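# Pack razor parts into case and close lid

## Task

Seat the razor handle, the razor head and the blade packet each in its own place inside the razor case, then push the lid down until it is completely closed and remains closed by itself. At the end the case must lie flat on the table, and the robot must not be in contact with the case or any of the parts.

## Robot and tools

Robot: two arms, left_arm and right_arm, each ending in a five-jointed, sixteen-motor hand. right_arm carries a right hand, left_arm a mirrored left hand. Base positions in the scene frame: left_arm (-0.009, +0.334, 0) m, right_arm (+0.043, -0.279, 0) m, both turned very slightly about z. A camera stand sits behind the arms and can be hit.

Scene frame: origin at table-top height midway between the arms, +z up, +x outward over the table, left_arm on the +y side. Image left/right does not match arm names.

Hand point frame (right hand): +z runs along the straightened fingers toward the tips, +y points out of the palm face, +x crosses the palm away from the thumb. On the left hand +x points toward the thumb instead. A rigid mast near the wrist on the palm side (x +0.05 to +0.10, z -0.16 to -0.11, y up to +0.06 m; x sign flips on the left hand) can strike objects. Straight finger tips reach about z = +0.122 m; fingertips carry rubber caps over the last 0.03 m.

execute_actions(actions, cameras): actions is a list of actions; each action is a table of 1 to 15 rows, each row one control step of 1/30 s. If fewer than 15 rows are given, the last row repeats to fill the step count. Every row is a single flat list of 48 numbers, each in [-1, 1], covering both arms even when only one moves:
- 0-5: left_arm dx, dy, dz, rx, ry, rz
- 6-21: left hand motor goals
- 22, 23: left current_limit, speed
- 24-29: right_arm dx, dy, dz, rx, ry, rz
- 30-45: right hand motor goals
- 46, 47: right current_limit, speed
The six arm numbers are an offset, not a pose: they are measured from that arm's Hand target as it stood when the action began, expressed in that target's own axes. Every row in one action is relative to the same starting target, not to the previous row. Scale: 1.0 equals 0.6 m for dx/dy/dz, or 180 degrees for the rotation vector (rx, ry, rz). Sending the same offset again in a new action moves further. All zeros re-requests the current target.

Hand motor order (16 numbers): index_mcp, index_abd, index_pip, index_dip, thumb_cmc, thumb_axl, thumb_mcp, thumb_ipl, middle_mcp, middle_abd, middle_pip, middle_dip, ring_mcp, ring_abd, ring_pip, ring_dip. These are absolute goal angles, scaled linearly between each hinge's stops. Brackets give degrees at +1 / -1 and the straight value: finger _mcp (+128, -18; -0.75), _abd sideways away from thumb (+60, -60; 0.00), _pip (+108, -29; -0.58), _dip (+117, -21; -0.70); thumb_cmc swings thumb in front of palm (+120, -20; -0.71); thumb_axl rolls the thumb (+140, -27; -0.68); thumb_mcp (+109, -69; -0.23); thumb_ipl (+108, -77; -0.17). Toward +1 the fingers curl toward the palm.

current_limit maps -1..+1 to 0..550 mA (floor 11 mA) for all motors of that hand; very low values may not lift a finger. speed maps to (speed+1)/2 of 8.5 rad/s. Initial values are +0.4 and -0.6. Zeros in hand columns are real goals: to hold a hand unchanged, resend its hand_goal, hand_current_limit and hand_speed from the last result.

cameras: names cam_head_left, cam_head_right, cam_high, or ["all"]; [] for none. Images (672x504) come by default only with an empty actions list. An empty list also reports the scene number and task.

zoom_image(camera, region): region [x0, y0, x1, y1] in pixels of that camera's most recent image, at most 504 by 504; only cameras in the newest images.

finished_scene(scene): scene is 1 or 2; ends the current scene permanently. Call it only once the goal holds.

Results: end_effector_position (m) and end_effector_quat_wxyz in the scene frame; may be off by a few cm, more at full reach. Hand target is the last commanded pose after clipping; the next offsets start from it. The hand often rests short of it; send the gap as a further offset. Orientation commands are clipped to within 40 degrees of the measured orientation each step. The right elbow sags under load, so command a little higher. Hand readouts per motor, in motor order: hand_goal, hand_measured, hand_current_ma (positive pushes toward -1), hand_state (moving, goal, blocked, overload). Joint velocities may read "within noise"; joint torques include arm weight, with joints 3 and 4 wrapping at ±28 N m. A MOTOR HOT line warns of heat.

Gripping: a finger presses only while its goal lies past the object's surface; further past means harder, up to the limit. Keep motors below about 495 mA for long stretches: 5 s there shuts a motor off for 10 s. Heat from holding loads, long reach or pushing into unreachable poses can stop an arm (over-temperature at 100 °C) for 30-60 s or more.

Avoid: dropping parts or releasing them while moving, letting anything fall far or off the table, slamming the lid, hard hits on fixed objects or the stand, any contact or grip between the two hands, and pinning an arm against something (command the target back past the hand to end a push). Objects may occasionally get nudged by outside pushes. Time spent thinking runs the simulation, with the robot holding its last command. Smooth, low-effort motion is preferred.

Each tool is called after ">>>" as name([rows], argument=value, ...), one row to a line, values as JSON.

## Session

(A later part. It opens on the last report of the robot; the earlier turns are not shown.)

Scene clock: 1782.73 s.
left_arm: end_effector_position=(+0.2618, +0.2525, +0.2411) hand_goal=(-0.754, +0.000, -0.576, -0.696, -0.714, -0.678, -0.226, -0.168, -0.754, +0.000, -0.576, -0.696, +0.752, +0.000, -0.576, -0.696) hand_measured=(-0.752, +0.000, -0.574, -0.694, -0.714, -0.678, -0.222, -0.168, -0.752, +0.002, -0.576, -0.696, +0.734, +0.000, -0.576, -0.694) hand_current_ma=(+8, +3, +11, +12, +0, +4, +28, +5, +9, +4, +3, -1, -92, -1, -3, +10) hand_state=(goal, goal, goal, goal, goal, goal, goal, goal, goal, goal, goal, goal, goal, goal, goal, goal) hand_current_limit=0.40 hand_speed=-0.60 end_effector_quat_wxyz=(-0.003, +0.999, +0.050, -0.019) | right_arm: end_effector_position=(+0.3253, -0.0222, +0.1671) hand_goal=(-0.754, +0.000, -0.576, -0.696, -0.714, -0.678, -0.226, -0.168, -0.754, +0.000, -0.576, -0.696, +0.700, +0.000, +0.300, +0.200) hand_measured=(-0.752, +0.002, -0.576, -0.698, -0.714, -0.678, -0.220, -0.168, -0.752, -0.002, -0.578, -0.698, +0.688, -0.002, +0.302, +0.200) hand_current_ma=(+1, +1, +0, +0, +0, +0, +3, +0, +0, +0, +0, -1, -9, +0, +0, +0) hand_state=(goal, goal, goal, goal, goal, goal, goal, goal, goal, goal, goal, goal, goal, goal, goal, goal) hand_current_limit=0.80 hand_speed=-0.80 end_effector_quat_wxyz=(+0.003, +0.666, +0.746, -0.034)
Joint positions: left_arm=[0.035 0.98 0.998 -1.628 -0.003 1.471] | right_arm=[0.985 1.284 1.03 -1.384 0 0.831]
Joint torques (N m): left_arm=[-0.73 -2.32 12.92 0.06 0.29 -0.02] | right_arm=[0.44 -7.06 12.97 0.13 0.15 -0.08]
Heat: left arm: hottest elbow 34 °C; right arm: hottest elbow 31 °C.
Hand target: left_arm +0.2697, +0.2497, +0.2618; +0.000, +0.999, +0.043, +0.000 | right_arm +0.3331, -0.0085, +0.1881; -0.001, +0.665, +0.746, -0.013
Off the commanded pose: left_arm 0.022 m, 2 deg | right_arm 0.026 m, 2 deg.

>>> execute_actions([
  [[0,0,0,0,0,0,-0.754,0,-0.576,-0.696,-0.714,-0.678,-0.226,-0.168,-0.754,0,-0.576,-0.696,0.753,0,-0.576,-0.696,0.4,-0.6,0,0,-0.08,0,0,0,-0.754,0,-0.576,-0.696,-0.714,-0.678,-0.226,-0.168,-0.754,0,-0.576,-0.696,0.7,0,0.3,0.2,0.8,-0.8]],
], cameras=["cam_head_left","cam_head_right","cam_high"])

>>> zoom_image(camera="cam_head_left", region=[212, 235, 292, 295])

>>> zoom_image(camera="cam_head_right", region=[212, 235, 292, 295])

>>> zoom_image(camera="cam_high", region=[350, 240, 430, 300])

Scene clock: 1790.17 s.
left_arm: end_effector_position=(+0.2618, +0.2525, +0.2411) hand_goal=(-0.754, +0.000, -0.576, -0.696, -0.714, -0.678, -0.226, -0.168, -0.754, +0.000, -0.576, -0.696, +0.752, +0.000, -0.576, -0.696) hand_measured=(-0.752, +0.000, -0.574, -0.694, -0.714, -0.678, -0.222, -0.168, -0.752, +0.002, -0.576, -0.696, +0.734, +0.000, -0.576, -0.694) hand_current_ma=(+8, +3, +11, +12, +0, +4, +28, +5, +9, +4, +3, -1, -92, -1, -3, +10) hand_state=(goal, goal, goal, goal, goal, goal, goal, goal, goal, goal, goal, goal, goal, goal, goal, goal) hand_current_limit=0.40 hand_speed=-0.60 end_effector_quat_wxyz=(-0.003, +0.999, +0.050, -0.019) | right_arm: end_effector_position=(+0.3297, -0.0160, +0.2217) hand_goal=(-0.754, +0.000, -0.576, -0.696, -0.714, -0.678, -0.226, -0.168, -0.754, +0.000, -0.576, -0.696, +0.700, +0.000, +0.300, +0.200) hand_measured=(-0.752, +0.002, -0.576, -0.698, -0.714, -0.678, -0.220, -0.168, -0.752, -0.002, -0.578, -0.698, +0.688, -0.002, +0.302, +0.200) hand_current_ma=(+1, +0, +0, +0, +0, +0, +3, +0, +0, +0, +0, -1, -9, +0, +0, +0) hand_state=(goal, goal, goal, goal, goal, goal, goal, goal, goal, goal, goal, goal, goal, goal, goal, goal) hand_current_limit=0.80 hand_speed=-0.80 end_effector_quat_wxyz=(+0.002, +0.666, +0.746, -0.024)
Joint positions: left_arm=[0.035 0.98 0.998 -1.628 -0.003 1.471] | right_arm=[0.985 1.266 1.158 -1.512 0 0.831]
Joint torques (N m): left_arm=[-0.56 -2.37 12.93 0.14 0.29 -0.03] | right_arm=[0.38 -6.71 12.19 0.16 0.16 -0.09]
Heat: left arm: hottest elbow 35 °C; right arm: hottest elbow 32 °C.
Hand target: left_arm +0.2697, +0.2497, +0.2618; +0.000, +0.999, +0.043, +0.000 | right_arm +0.3340, -0.0077, +0.2361; -0.001, +0.665, +0.747, -0.013
Off the commanded pose: left_arm 0.022 m, 2 deg | right_arm 0.017 m, 1 deg.

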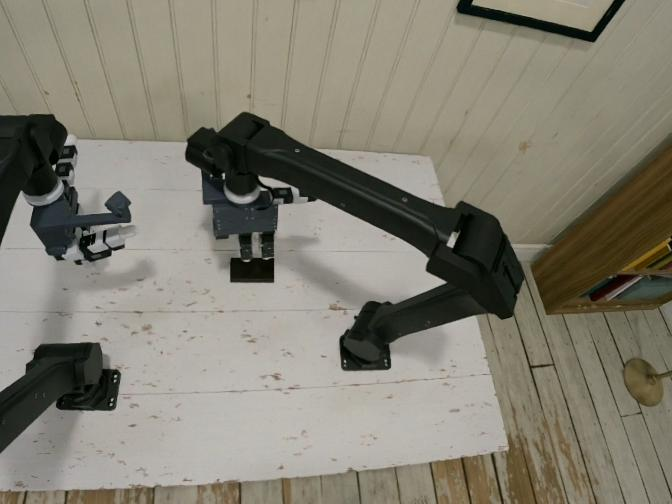

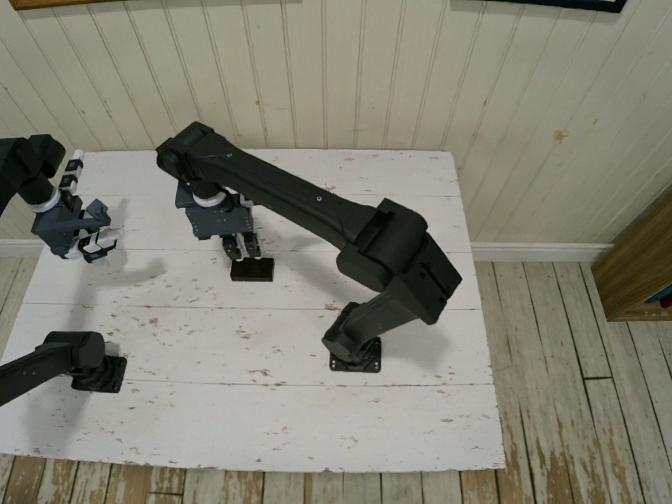

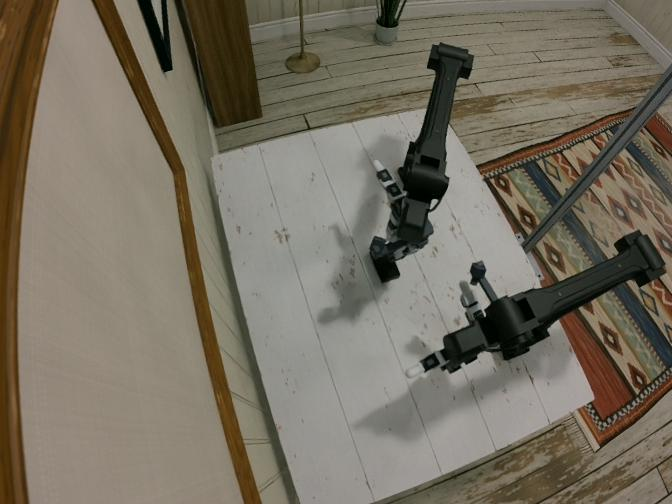

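Scaled by 6.300 from the camera's 672x504 image, which has a finer 960x720 frame.

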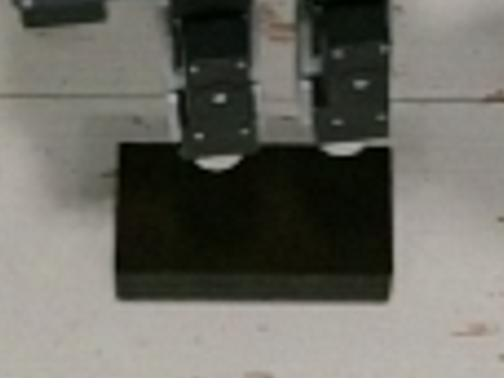

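Scaled by 6.300 from the camera's 672x504 image, which has a finer 960x720 frame.

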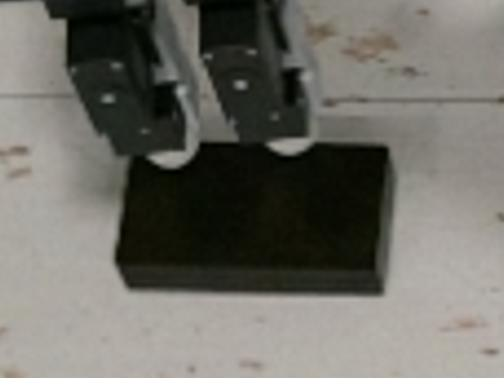

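Scaled by 6.300 from the camera's 672x504 image, which has a finer 960x720 frame.

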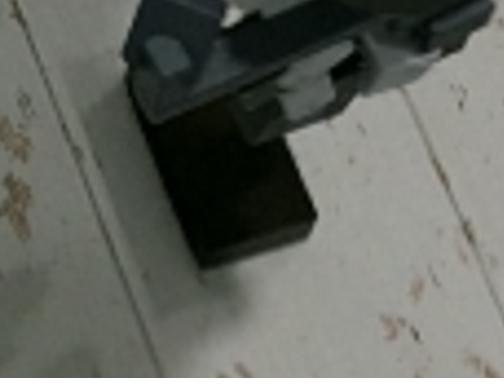

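>>> execute_actions([
  [[0,0,-0.04,0,0,0,-0.754,0,-0.576,-0.696,-0.714,-0.678,-0.226,-0.168,-0.754,0,-0.576,-0.696,0.753,0,-0.576,-0.696,0.4,-0.6,-0.006,-0.0085,0.06,0,-0.014,0,-0.754,0,-0.576,-0.696,-0.714,-0.678,-0.226,-0.168,-0.754,0,-0.576,-0.696,0.7,0,0.3,0.2,0.8,-0.8]],
  [[0,0,0,0,0,0,-0.754,0,-0.576,-0.696,-0.714,-0.678,-0.226,-0.168,-0.754,0,-0.576,-0.696,0.753,0,-0.576,-0.696,0.4,-0.6,0,0,0.06,0,0,0,-0.754,0,-0.576,-0.696,-0.714,-0.678,-0.226,-0.168,-0.754,0,-0.576,-0.696,0.7,0,0.3,0.2,0.8,-0.8]],
], cameras=["cam_head_left","cam_head_right"])

>>> zoom_image(camera="cam_head_left", region=[212, 235, 292, 295])

Scene clock: 1803.43 s.
left_arm: end_effector_position=(+0.2628, +0.2524, +0.2676) hand_goal=(-0.754, +0.000, -0.576, -0.696, -0.714, -0.678, -0.226, -0.168, -0.754, +0.000, -0.576, -0.696, +0.752, +0.000, -0.576, -0.696) hand_measured=(-0.752, +0.000, -0.574, -0.694, -0.714, -0.678, -0.222, -0.168, -0.752, +0.000, -0.576, -0.696, +0.734, +0.000, -0.576, -0.694) hand_current_ma=(+8, +2, +11, +12, +0, +4, +28, +5, +9, +3, +3, -1, -92, -1, -4, +9) hand_state=(goal, goal, goal, goal, goal, goal, goal, goal, goal, goal, goal, goal, goal, goal, goal, goal) hand_current_limit=0.40 hand_speed=-0.60 end_effector_quat_wxyz=(-0.002, +0.999, +0.050, -0.016) | right_arm: end_effector_position=(+0.3294, -0.0186, +0.1668) hand_goal=(-0.754, +0.000, -0.576, -0.696, -0.714, -0.678, -0.226, -0.168, -0.754, +0.000, -0.576, -0.696, +0.700, +0.000, +0.300, +0.200) hand_measured=(-0.754, +0.002, -0.576, -0.698, -0.714, -0.678, -0.222, -0.168, -0.754, -0.002, -0.578, -0.698, +0.688, -0.002, +0.302, +0.200) hand_current_ma=(+0, +0, +0, +0, +0, +0, +3, +0, +0, +0, +0, -1, -8, +0, +0, +0) hand_state=(goal, goal, goal, goal, goal, goal, goal, goal, goal, goal, goal, goal, goal, goal, goal, goal) hand_current_limit=0.80 hand_speed=-0.80 end_effector_quat_wxyz=(+0.014, +0.664, +0.747, -0.029)
Joint positions: left_arm=[0.035 0.981 1.068 -1.689 -0.003 1.471] | right_arm=[0.992 1.295 1.034 -1.37 0.021 0.835]
Joint torques (N m): left_arm=[-0.5 -1.85 12.66 0.16 0.26 -0.02] | right_arm=[1.08 -6.59 8.47 0.96 0.46 0.06]
Heat: left arm: hottest elbow 37 °C; right arm: hottest elbow 34 °C.
Hand target: left_arm +0.2696, +0.2497, +0.2858; +0.000, +0.999, +0.043, +0.000 | right_arm +0.3283, -0.0148, +0.1643; +0.016, +0.665, +0.746, -0.027
Off the commanded pose: left_arm 0.020 m, 2 deg | right_arm 0.005 m, 0 deg.
Images, in order (width x height): cam_head_left 672x504, cam_head_right 672x504.

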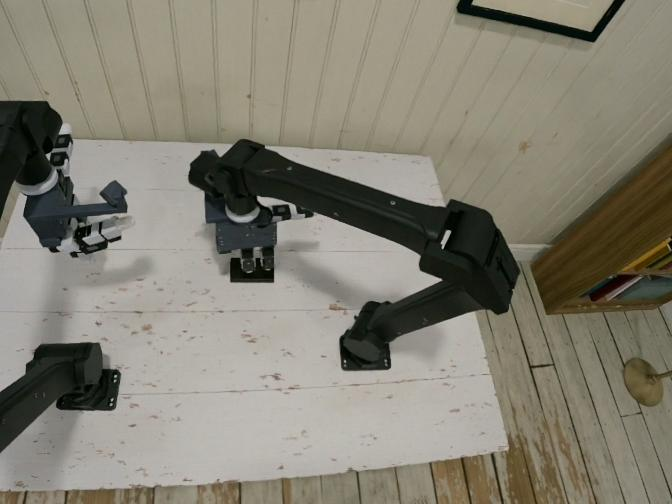

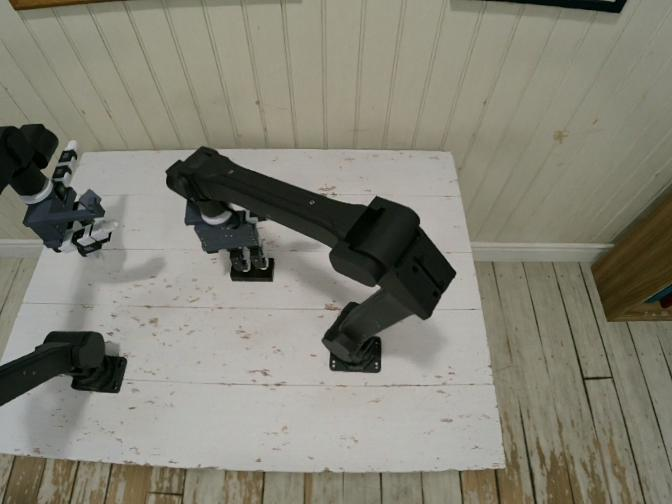

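Scaled by 6.300 from the camera's 672x504 image, which has a finer 960x720 frame.

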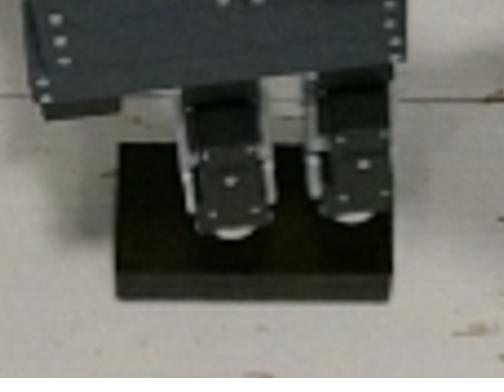

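>>> execute_actions([
  [[0,0,0,0,0,0,-0.754,0,-0.576,-0.696,-0.714,-0.678,-0.226,-0.168,-0.754,0,-0.576,-0.696,0.753,0,-0.576,-0.696,0.4,-0.6,0.013,-0.005,0.01,0,0,0.02,-0.754,0,-0.576,-0.696,-0.714,-0.678,-0.226,-0.168,-0.754,0,-0.576,-0.696,0.7,0,0.3,0.2,0.8,-0.8]],
  [[0,0,0,0,0,0,-0.754,0,-0.576,-0.696,-0.714,-0.678,-0.226,-0.168,-0.754,0,-0.576,-0.696,0.753,0,-0.576,-0.696,0.4,-0.6,0,0,0.02,0,0,0,-0.754,0,-0.576,-0.696,-0.714,-0.678,-0.226,-0.168,-0.754,0,-0.576,-0.696,0.7,0,0.3,0.2,0.8,-0.8]],
], cameras=["cam_head_left","cam_head_right"])

>>> zoom_image(camera="cam_head_left", region=[212, 235, 292, 295])

Scene clock: 1815.73 s.
left_arm: end_effector_position=(+0.2628, +0.2524, +0.2676) hand_goal=(-0.754, +0.000, -0.576, -0.696, -0.714, -0.678, -0.226, -0.168, -0.754, +0.000, -0.576, -0.696, +0.752, +0.000, -0.576, -0.696) hand_measured=(-0.752, +0.000, -0.574, -0.694, -0.714, -0.678, -0.222, -0.168, -0.752, +0.000, -0.576, -0.696, +0.734, +0.000, -0.576, -0.694) hand_current_ma=(+8, +2, +11, +12, +0, +4, +28, +5, +9, +3, +3, -1, -92, -1, -4, +9) hand_state=(goal, goal, goal, goal, goal, goal, goal, goal, goal, goal, goal, goal, goal, goal, goal, goal) hand_current_limit=0.40 hand_speed=-0.60 end_effector_quat_wxyz=(-0.002, +0.999, +0.050, -0.016) | right_arm: end_effector_position=(+0.3267, -0.0083, +0.1564) hand_goal=(-0.754, +0.000, -0.576, -0.696, -0.714, -0.678, -0.226, -0.168, -0.754, +0.000, -0.576, -0.696, +0.700, +0.000, +0.300, +0.200) hand_measured=(-0.754, +0.002, -0.576, -0.698, -0.714, -0.678, -0.222, -0.168, -0.754, -0.002, -0.578, -0.698, +0.688, -0.002, +0.302, +0.200) hand_current_ma=(+0, +0, +0, +0, +0, +0, +3, +0, +0, +0, +0, -1, -8, +0, +0, +0) hand_state=(goal, goal, goal, goal, goal, goal, goal, goal, goal, goal, goal, goal, goal, goal, goal, goal) hand_current_limit=0.80 hand_speed=-0.80 end_effector_quat_wxyz=(+0.014, +0.685, +0.728, -0.019)
Joint positions: left_arm=[0.035 0.981 1.068 -1.689 -0.003 1.471] | right_arm=[1.022 1.321 1.026 -1.317 0.021 0.92]
Joint torques (N m): left_arm=[-0.5 -1.9 12.71 0.12 0.26 -0.02] | right_arm=[0.85 -6.18 7.56 1.02 0.42 0.09]
Heat: left arm: hottest elbow 37 °C; right arm: hottest elbow 34 °C.
Hand target: left_arm +0.2696, +0.2497, +0.2858; +0.000, +0.999, +0.043, +0.000 | right_arm +0.3241, -0.0085, +0.1459; +0.016, +0.688, +0.725, -0.027
Off the commanded pose: left_arm 0.020 m, 2 deg | right_arm 0.011 m, 1 deg.
Images, in order (width x height): cam_head_left 672x504, cam_head_right 672x504.

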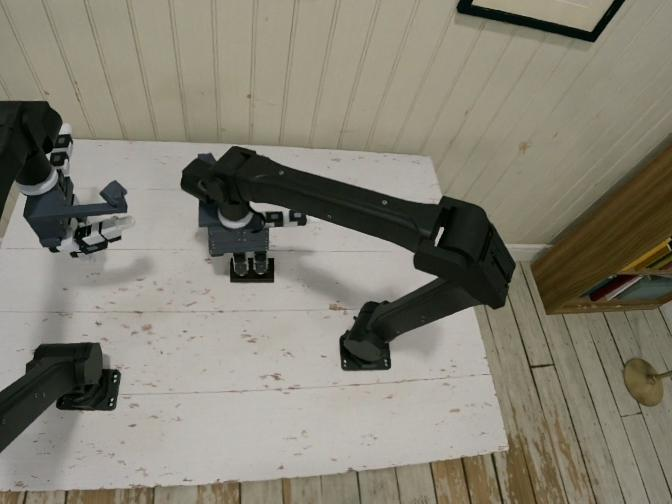

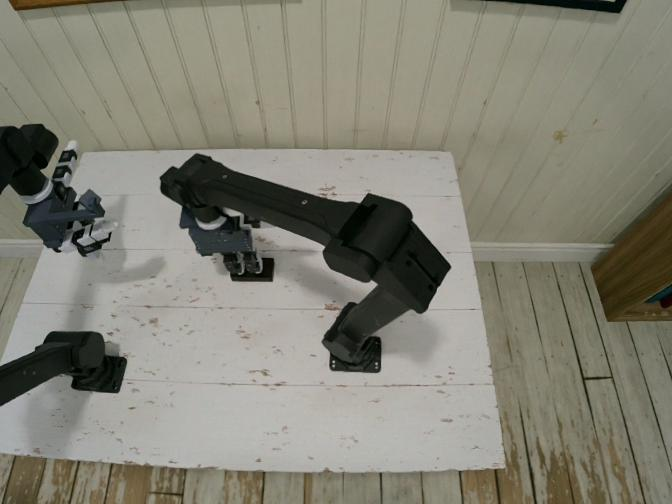

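Scaled by 6.300 from the camera's 672x504 image, which has a finer 960x720 frame.

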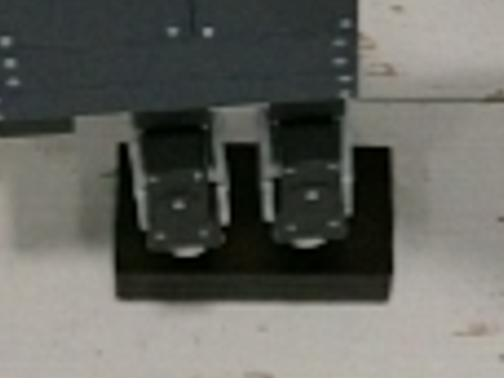

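>>> execute_actions([
  [[0,0,0,0,0,0,-0.754,0,-0.576,-0.696,-0.714,-0.678,-0.226,-0.168,-0.754,0,-0.576,-0.696,0.753,0,-0.576,-0.696,0.4,-0.6,0,0,0.025,0,0,0,-0.754,0,-0.576,-0.696,-0.714,-0.678,-0.226,-0.168,-0.754,0,-0.576,-0.696,0.7,0,0.3,0.2,0.8,-0.8]],
  [[0,0,0,0,0,0,-0.754,0,-0.576,-0.696,-0.714,-0.678,-0.226,-0.168,-0.754,0,-0.576,-0.696,0.753,0,-0.576,-0.696,0.4,-0.6,0,0,0.025,0,0,0,-0.754,0,-0.576,-0.696,-0.714,-0.678,-0.226,-0.168,-0.754,0,-0.576,-0.696,0.7,0,0.3,0.2,0.8,-0.8]],
])

Scene clock: 1822.70 s.
left_arm: end_effector_position=(+0.2628, +0.2524, +0.2676) hand_goal=(-0.754, +0.000, -0.576, -0.696, -0.714, -0.678, -0.226, -0.168, -0.754, +0.000, -0.576, -0.696, +0.752, +0.000, -0.576, -0.696) hand_measured=(-0.752, +0.000, -0.574, -0.694, -0.714, -0.678, -0.222, -0.168, -0.752, +0.000, -0.576, -0.696, +0.734, +0.000, -0.576, -0.694) hand_current_ma=(+8, +2, +11, +12, +0, +4, +28, +5, +9, +3, +3, -1, -92, -1, -4, +9) hand_state=(goal, goal, goal, goal, goal, goal, goal, goal, goal, goal, goal, goal, goal, goal, goal, goal) hand_current_limit=0.40 hand_speed=-0.60 end_effector_quat_wxyz=(-0.002, +0.999, +0.050, -0.016) | right_arm: end_effector_position=(+0.3296, -0.0051, +0.1481) hand_goal=(-0.754, +0.000, -0.576, -0.696, -0.714, -0.678, -0.226, -0.168, -0.754, +0.000, -0.576, -0.696, +0.700, +0.000, +0.300, +0.200) hand_measured=(-0.758, -0.004, -0.578, -0.698, -0.714, -0.678, -0.222, -0.168, -0.770, -0.034, -0.588, -0.700, +0.688, -0.002, +0.302, +0.200) hand_current_ma=(-2, -1, -1, +0, +0, +0, +3, +0, -15, -35, -7, -2, -8, +0, +0, +0) hand_state=(goal, goal, goal, goal, goal, goal, goal, goal, goal, blocked, goal, goal, goal, goal, goal, goal) hand_current_limit=0.80 hand_speed=-0.80 end_effector_quat_wxyz=(+0.013, +0.686, +0.728, -0.004)
Joint positions: left_arm=[0.035 0.981 1.068 -1.689 -0.003 1.471] | right_arm=[1.022 1.321 1.001 -1.262 0.024 0.921]
Joint torques (N m): left_arm=[-0.38 -1.79 12.64 0.14 0.28 -0.05] | right_arm=[0.73 -4.72 4.72 1.96 0.31 0.05]
Heat: left arm: hottest elbow 37 °C; right arm: hottest elbow 33 °C.
Hand target: left_arm +0.2696, +0.2497, +0.2858; +0.000, +0.999, +0.043, +0.000 | right_arm +0.3237, -0.0103, +0.1160; +0.016, +0.688, +0.725, -0.027
Off the commanded pose: left_arm 0.020 m, 2 deg | right_arm 0.033 m, 3 deg.

>>> execute_actions([
  [[0,0,0,0,0,0,-0.754,0,-0.576,-0.696,-0.714,-0.678,-0.226,-0.168,-0.754,0,-0.576,-0.696,0.753,0,-0.576,-0.696,0.4,-0.6,0,0,0.03,0,0.003,0,-0.754,0,-0.576,-0.696,-0.714,-0.678,-0.226,-0.168,-0.754,0,-0.576,-0.696,0.7,0,0.3,0.2,0.8,-0.8]],
  [[0,0,0,0,0,0,-0.754,0,-0.576,-0.696,-0.714,-0.678,-0.226,-0.168,-0.754,0,-0.576,-0.696,0.753,0,-0.576,-0.696,0.4,-0.6,0,0,0.03,0,0,0,-0.754,0,-0.576,-0.696,-0.714,-0.678,-0.226,-0.168,-0.754,0,-0.576,-0.696,0.7,0,0.3,0.2,0.8,-0.8]],
], cameras=["cam_head_left","cam_head_right"])

>>> zoom_image(camera="cam_head_left", region=[212, 235, 292, 295])

Scene clock: 1829.07 s.
left_arm: end_effector_position=(+0.2628, +0.2524, +0.2676) hand_goal=(-0.754, +0.000, -0.576, -0.696, -0.714, -0.678, -0.226, -0.168, -0.754, +0.000, -0.576, -0.696, +0.752, +0.000, -0.576, -0.696) hand_measured=(-0.752, +0.000, -0.574, -0.694, -0.714, -0.678, -0.222, -0.168, -0.752, +0.000, -0.576, -0.696, +0.734, +0.000, -0.576, -0.694) hand_current_ma=(+8, +2, +11, +12, +0, +4, +28, +5, +9, +3, +3, -1, -92, -1, -4, +9) hand_state=(goal, goal, goal, goal, goal, goal, goal, goal, goal, goal, goal, goal, goal, goal, goal, goal) hand_current_limit=0.40 hand_speed=-0.60 end_effector_quat_wxyz=(-0.002, +0.999, +0.050, -0.016) | right_arm: end_effector_position=(+0.3331, -0.0041, +0.1481) hand_goal=(-0.754, +0.000, -0.576, -0.696, -0.714, -0.678, -0.226, -0.168, -0.754, +0.000, -0.576, -0.696, +0.700, +0.000, +0.300, +0.200) hand_measured=(-0.798, -0.066, -0.612, -0.712, -0.714, -0.678, -0.222, -0.168, -0.756, -0.004, -0.578, -0.698, +0.688, -0.002, +0.302, +0.200) hand_current_ma=(-69, -95, -47, -13, +0, +0, +3, +0, +0, -1, -1, -1, -8, +0, +0, +0) hand_state=(blocked, blocked, blocked, goal, goal, goal, goal, goal, goal, goal, goal, goal, goal, goal, goal, goal) hand_current_limit=0.80 hand_speed=-0.80 end_effector_quat_wxyz=(+0.014, +0.686, +0.727, +0.030)
Joint positions: left_arm=[0.035 0.981 1.068 -1.689 -0.003 1.471] | right_arm=[1.022 1.289 0.961 -1.19 0.038 0.921]
Joint torques (N m): left_arm=[-0.21 -1.73 12.67 0.13 0.28 -0.05] | right_arm=[0.44 -1.03 1.99 2.91 -0.46 0.01]
Heat: left arm: hottest elbow 37 °C; right arm: hottest elbow 33 °C.
Hand target: left_arm +0.2696, +0.2497, +0.2858; +0.000, +0.999, +0.043, +0.000 | right_arm +0.3232, -0.0124, +0.0800; +0.013, +0.688, +0.725, -0.024
Off the commanded pose: left_arm 0.020 m, 2 deg | right_arm 0.069 m, 6 deg.
Images, in order (width x height): cam_head_left 672x504, cam_head_right 672x504.

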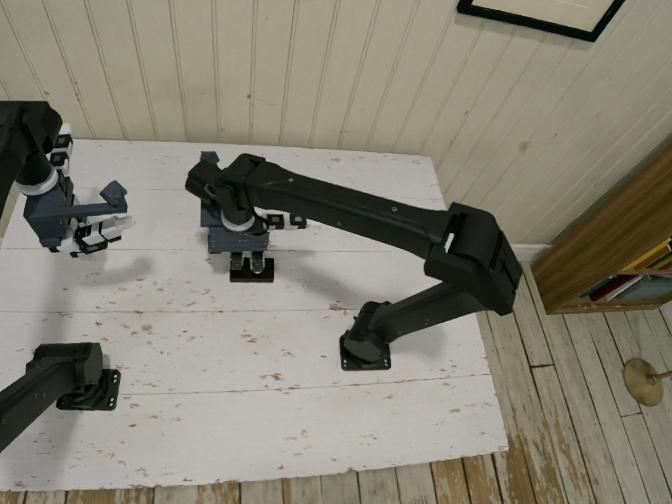

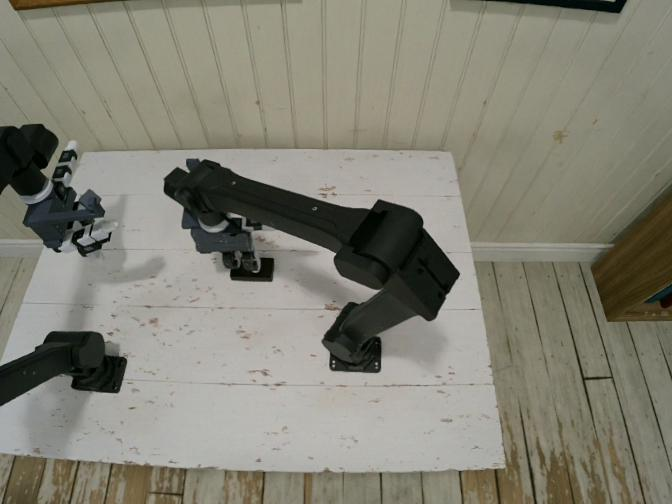

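Scaled by 6.300 from the camera's 672x504 image, which has a finer 960x720 frame.

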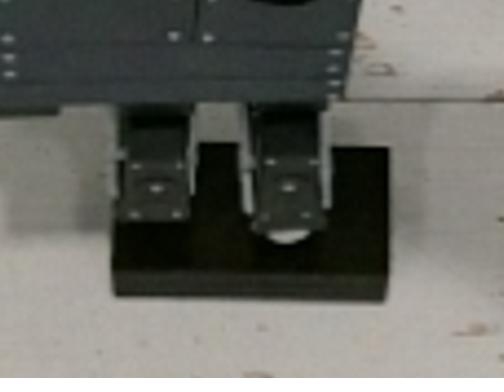

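>>> execute_actions([
  [[0,0,0,0,0,0,-0.754,0,-0.576,-0.696,-0.714,-0.678,-0.226,-0.168,-0.754,0,-0.576,-0.696,0.753,0,-0.576,-0.696,0.4,-0.6,0.01,0.014,-0.08,0,0,0,-0.754,0,-0.576,-0.696,-0.714,-0.678,-0.226,-0.168,-0.754,0,-0.576,-0.696,0.7,0,0.3,0.2,0.8,-0.8]],
  [[0,0,0,0,0,0,-0.754,0,-0.576,-0.696,-0.714,-0.678,-0.226,-0.168,-0.754,0,-0.576,-0.696,0.753,0,-0.576,-0.696,0.4,-0.6,0,0,-0.12,0,0,0,-0.754,0,-0.576,-0.696,-0.714,-0.678,-0.226,-0.168,-0.754,0,-0.576,-0.696,0.7,0,0.3,0.2,0.8,-0.8]],
  [[0,0,0,0,0,0,-0.754,0,-0.576,-0.696,-0.714,-0.678,-0.226,-0.168,-0.754,0,-0.576,-0.696,0.753,0,-0.576,-0.696,0.4,-0.6,-0.06,0,-0.12,0,0,0,-0.754,0,-0.576,-0.696,-0.714,-0.678,-0.226,-0.168,-0.754,0,-0.576,-0.696,0.7,0,0.3,0.2,0.4,-0.6]],
  [[0,0,0,0,0,0,-0.754,0,-0.576,-0.696,-0.714,-0.678,-0.226,-0.168,-0.754,0,-0.576,-0.696,0.753,0,-0.576,-0.696,0.4,-0.6,-0.16,0,0,0,0,0,-0.754,0,-0.576,-0.696,-0.714,-0.678,-0.226,-0.168,-0.754,0,-0.576,-0.696,0.7,0,0.3,0.2,0.4,-0.6]],
], cameras=["all"])

>>> zoom_image(camera="cam_head_left", region=[212, 235, 292, 295])

>>> zoom_image(camera="cam_head_right", region=[212, 235, 292, 295])

>>> zoom_image(camera="cam_high", region=[350, 240, 430, 300])

Scene clock: 1840.70 s.
left_arm: end_effector_position=(+0.2628, +0.2524, +0.2676) hand_goal=(-0.754, +0.000, -0.576, -0.696, -0.714, -0.678, -0.226, -0.168, -0.754, +0.000, -0.576, -0.696, +0.752, +0.000, -0.576, -0.696) hand_measured=(-0.752, +0.000, -0.574, -0.694, -0.714, -0.678, -0.222, -0.168, -0.752, +0.000, -0.576, -0.696, +0.734, +0.000, -0.576, -0.694) hand_current_ma=(+8, +2, +11, +12, +0, +4, +28, +5, +9, +3, +3, -1, -92, -1, -4, +9) hand_state=(goal, goal, goal, goal, goal, goal, goal, goal, goal, goal, goal, goal, goal, goal, goal, goal) hand_current_limit=0.40 hand_speed=-0.60 end_effector_quat_wxyz=(-0.002, +0.999, +0.050, -0.016) | right_arm: end_effector_position=(+0.3413, -0.1340, +0.2797) hand_goal=(-0.754, +0.000, -0.576, -0.696, -0.714, -0.678, -0.226, -0.168, -0.754, +0.000, -0.576, -0.696, +0.700, +0.000, +0.300, +0.200) hand_measured=(-0.752, +0.002, -0.578, -0.698, -0.714, -0.678, -0.220, -0.166, -0.752, +0.002, -0.574, -0.696, +0.688, +0.000, +0.300, +0.200) hand_current_ma=(+0, +0, +0, -1, +0, +0, +4, +0, +0, +0, +0, +0, -8, +0, +0, +0) hand_state=(goal, goal, goal, goal, goal, goal, goal, goal, goal, goal, goal, goal, goal, goal, goal, goal) hand_current_limit=0.40 hand_speed=-0.60 end_effector_quat_wxyz=(+0.016, +0.699, +0.715, -0.017)
Joint positions: left_arm=[0.035 0.981 1.068 -1.689 -0.003 1.471] | right_arm=[0.725 1.062 1.145 -1.685 0.035 0.661]
Joint torques (N m): left_arm=[-0.32 -1.67 12.72 0.21 0.27 -0.04] | right_arm=[1.14 -3.43 9.55 0.36 0.19 -0.26]
Heat: left arm: hottest elbow 37 °C; right arm: hottest elbow 32 °C.
Hand target: left_arm +0.2696, +0.2497, +0.2858; +0.000, +0.999, +0.043, +0.000 | right_arm +0.3408, -0.1276, +0.2781; +0.013, +0.688, +0.725, -0.024
Off the commanded pose: left_arm 0.020 m, 2 deg | right_arm 0.007 m, 2 deg.

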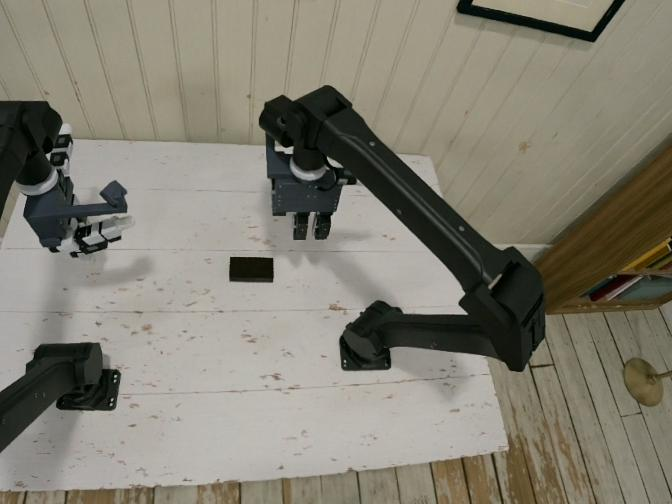

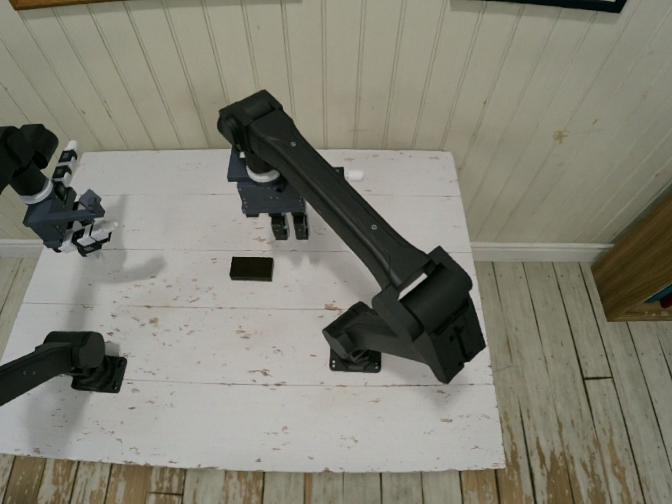

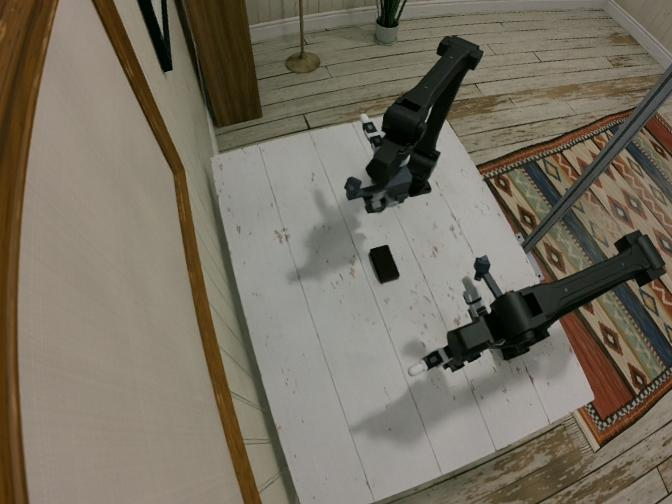

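Scaled by 6.300 from the camera's 672x504 image, which has a finer 960x720 frame.

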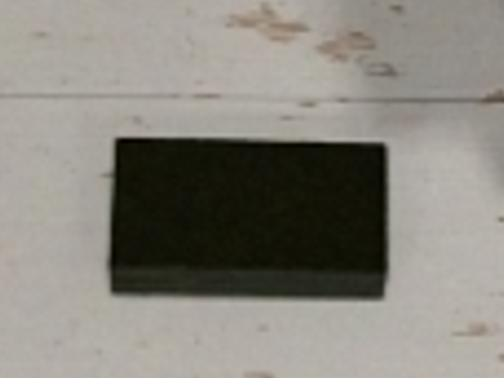

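Scaled by 6.300 from the camera's 672x504 image, which has a finer 960x720 frame.

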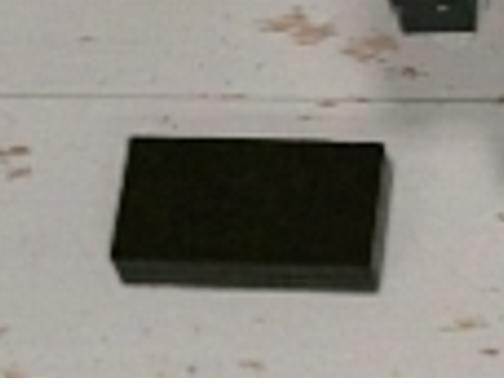

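Scaled by 6.300 from the camera's 672x504 image, which has a finer 960x720 frame.

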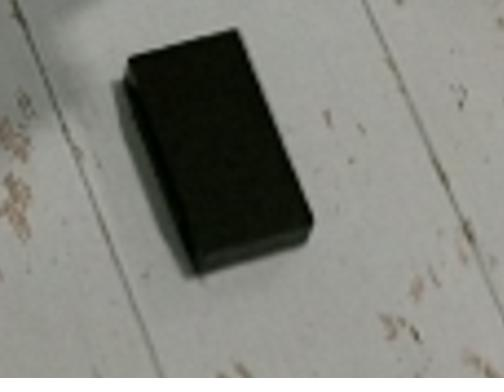

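>>> zoom_image(camera="cam_head_right", region=[228, 253, 276, 285])

>>> zoom_image(camera="cam_high", region=[366, 240, 402, 288])

>>> zoom_image(camera="cam_head_left", region=[226, 253, 276, 285])

Scaled by 10.500 from the camera's 672x504 image, which has a finer 960x720 frame.

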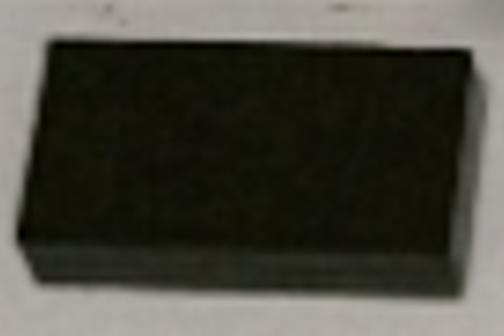

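Scaled by 10.500 from the camera's 672x504 image, which has a finer 960x720 frame.

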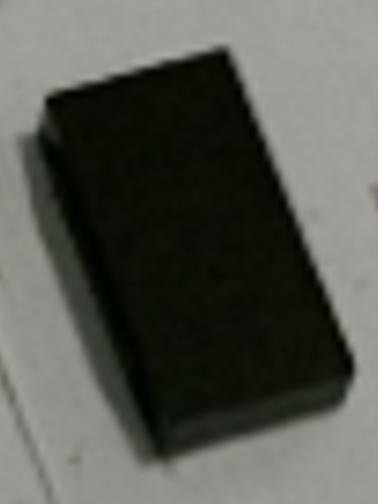

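Scaled by 10.080 from the camera's 672x504 image, which has a finer 960x720 frame.

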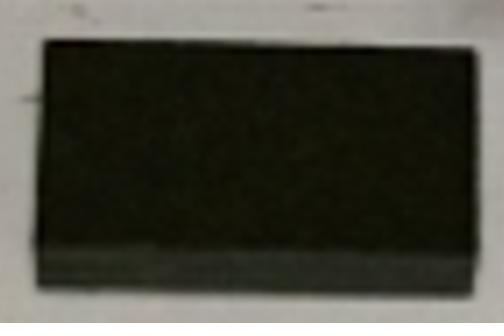

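>>> finished_scene(scene=1)

The scene is finished: the task was done.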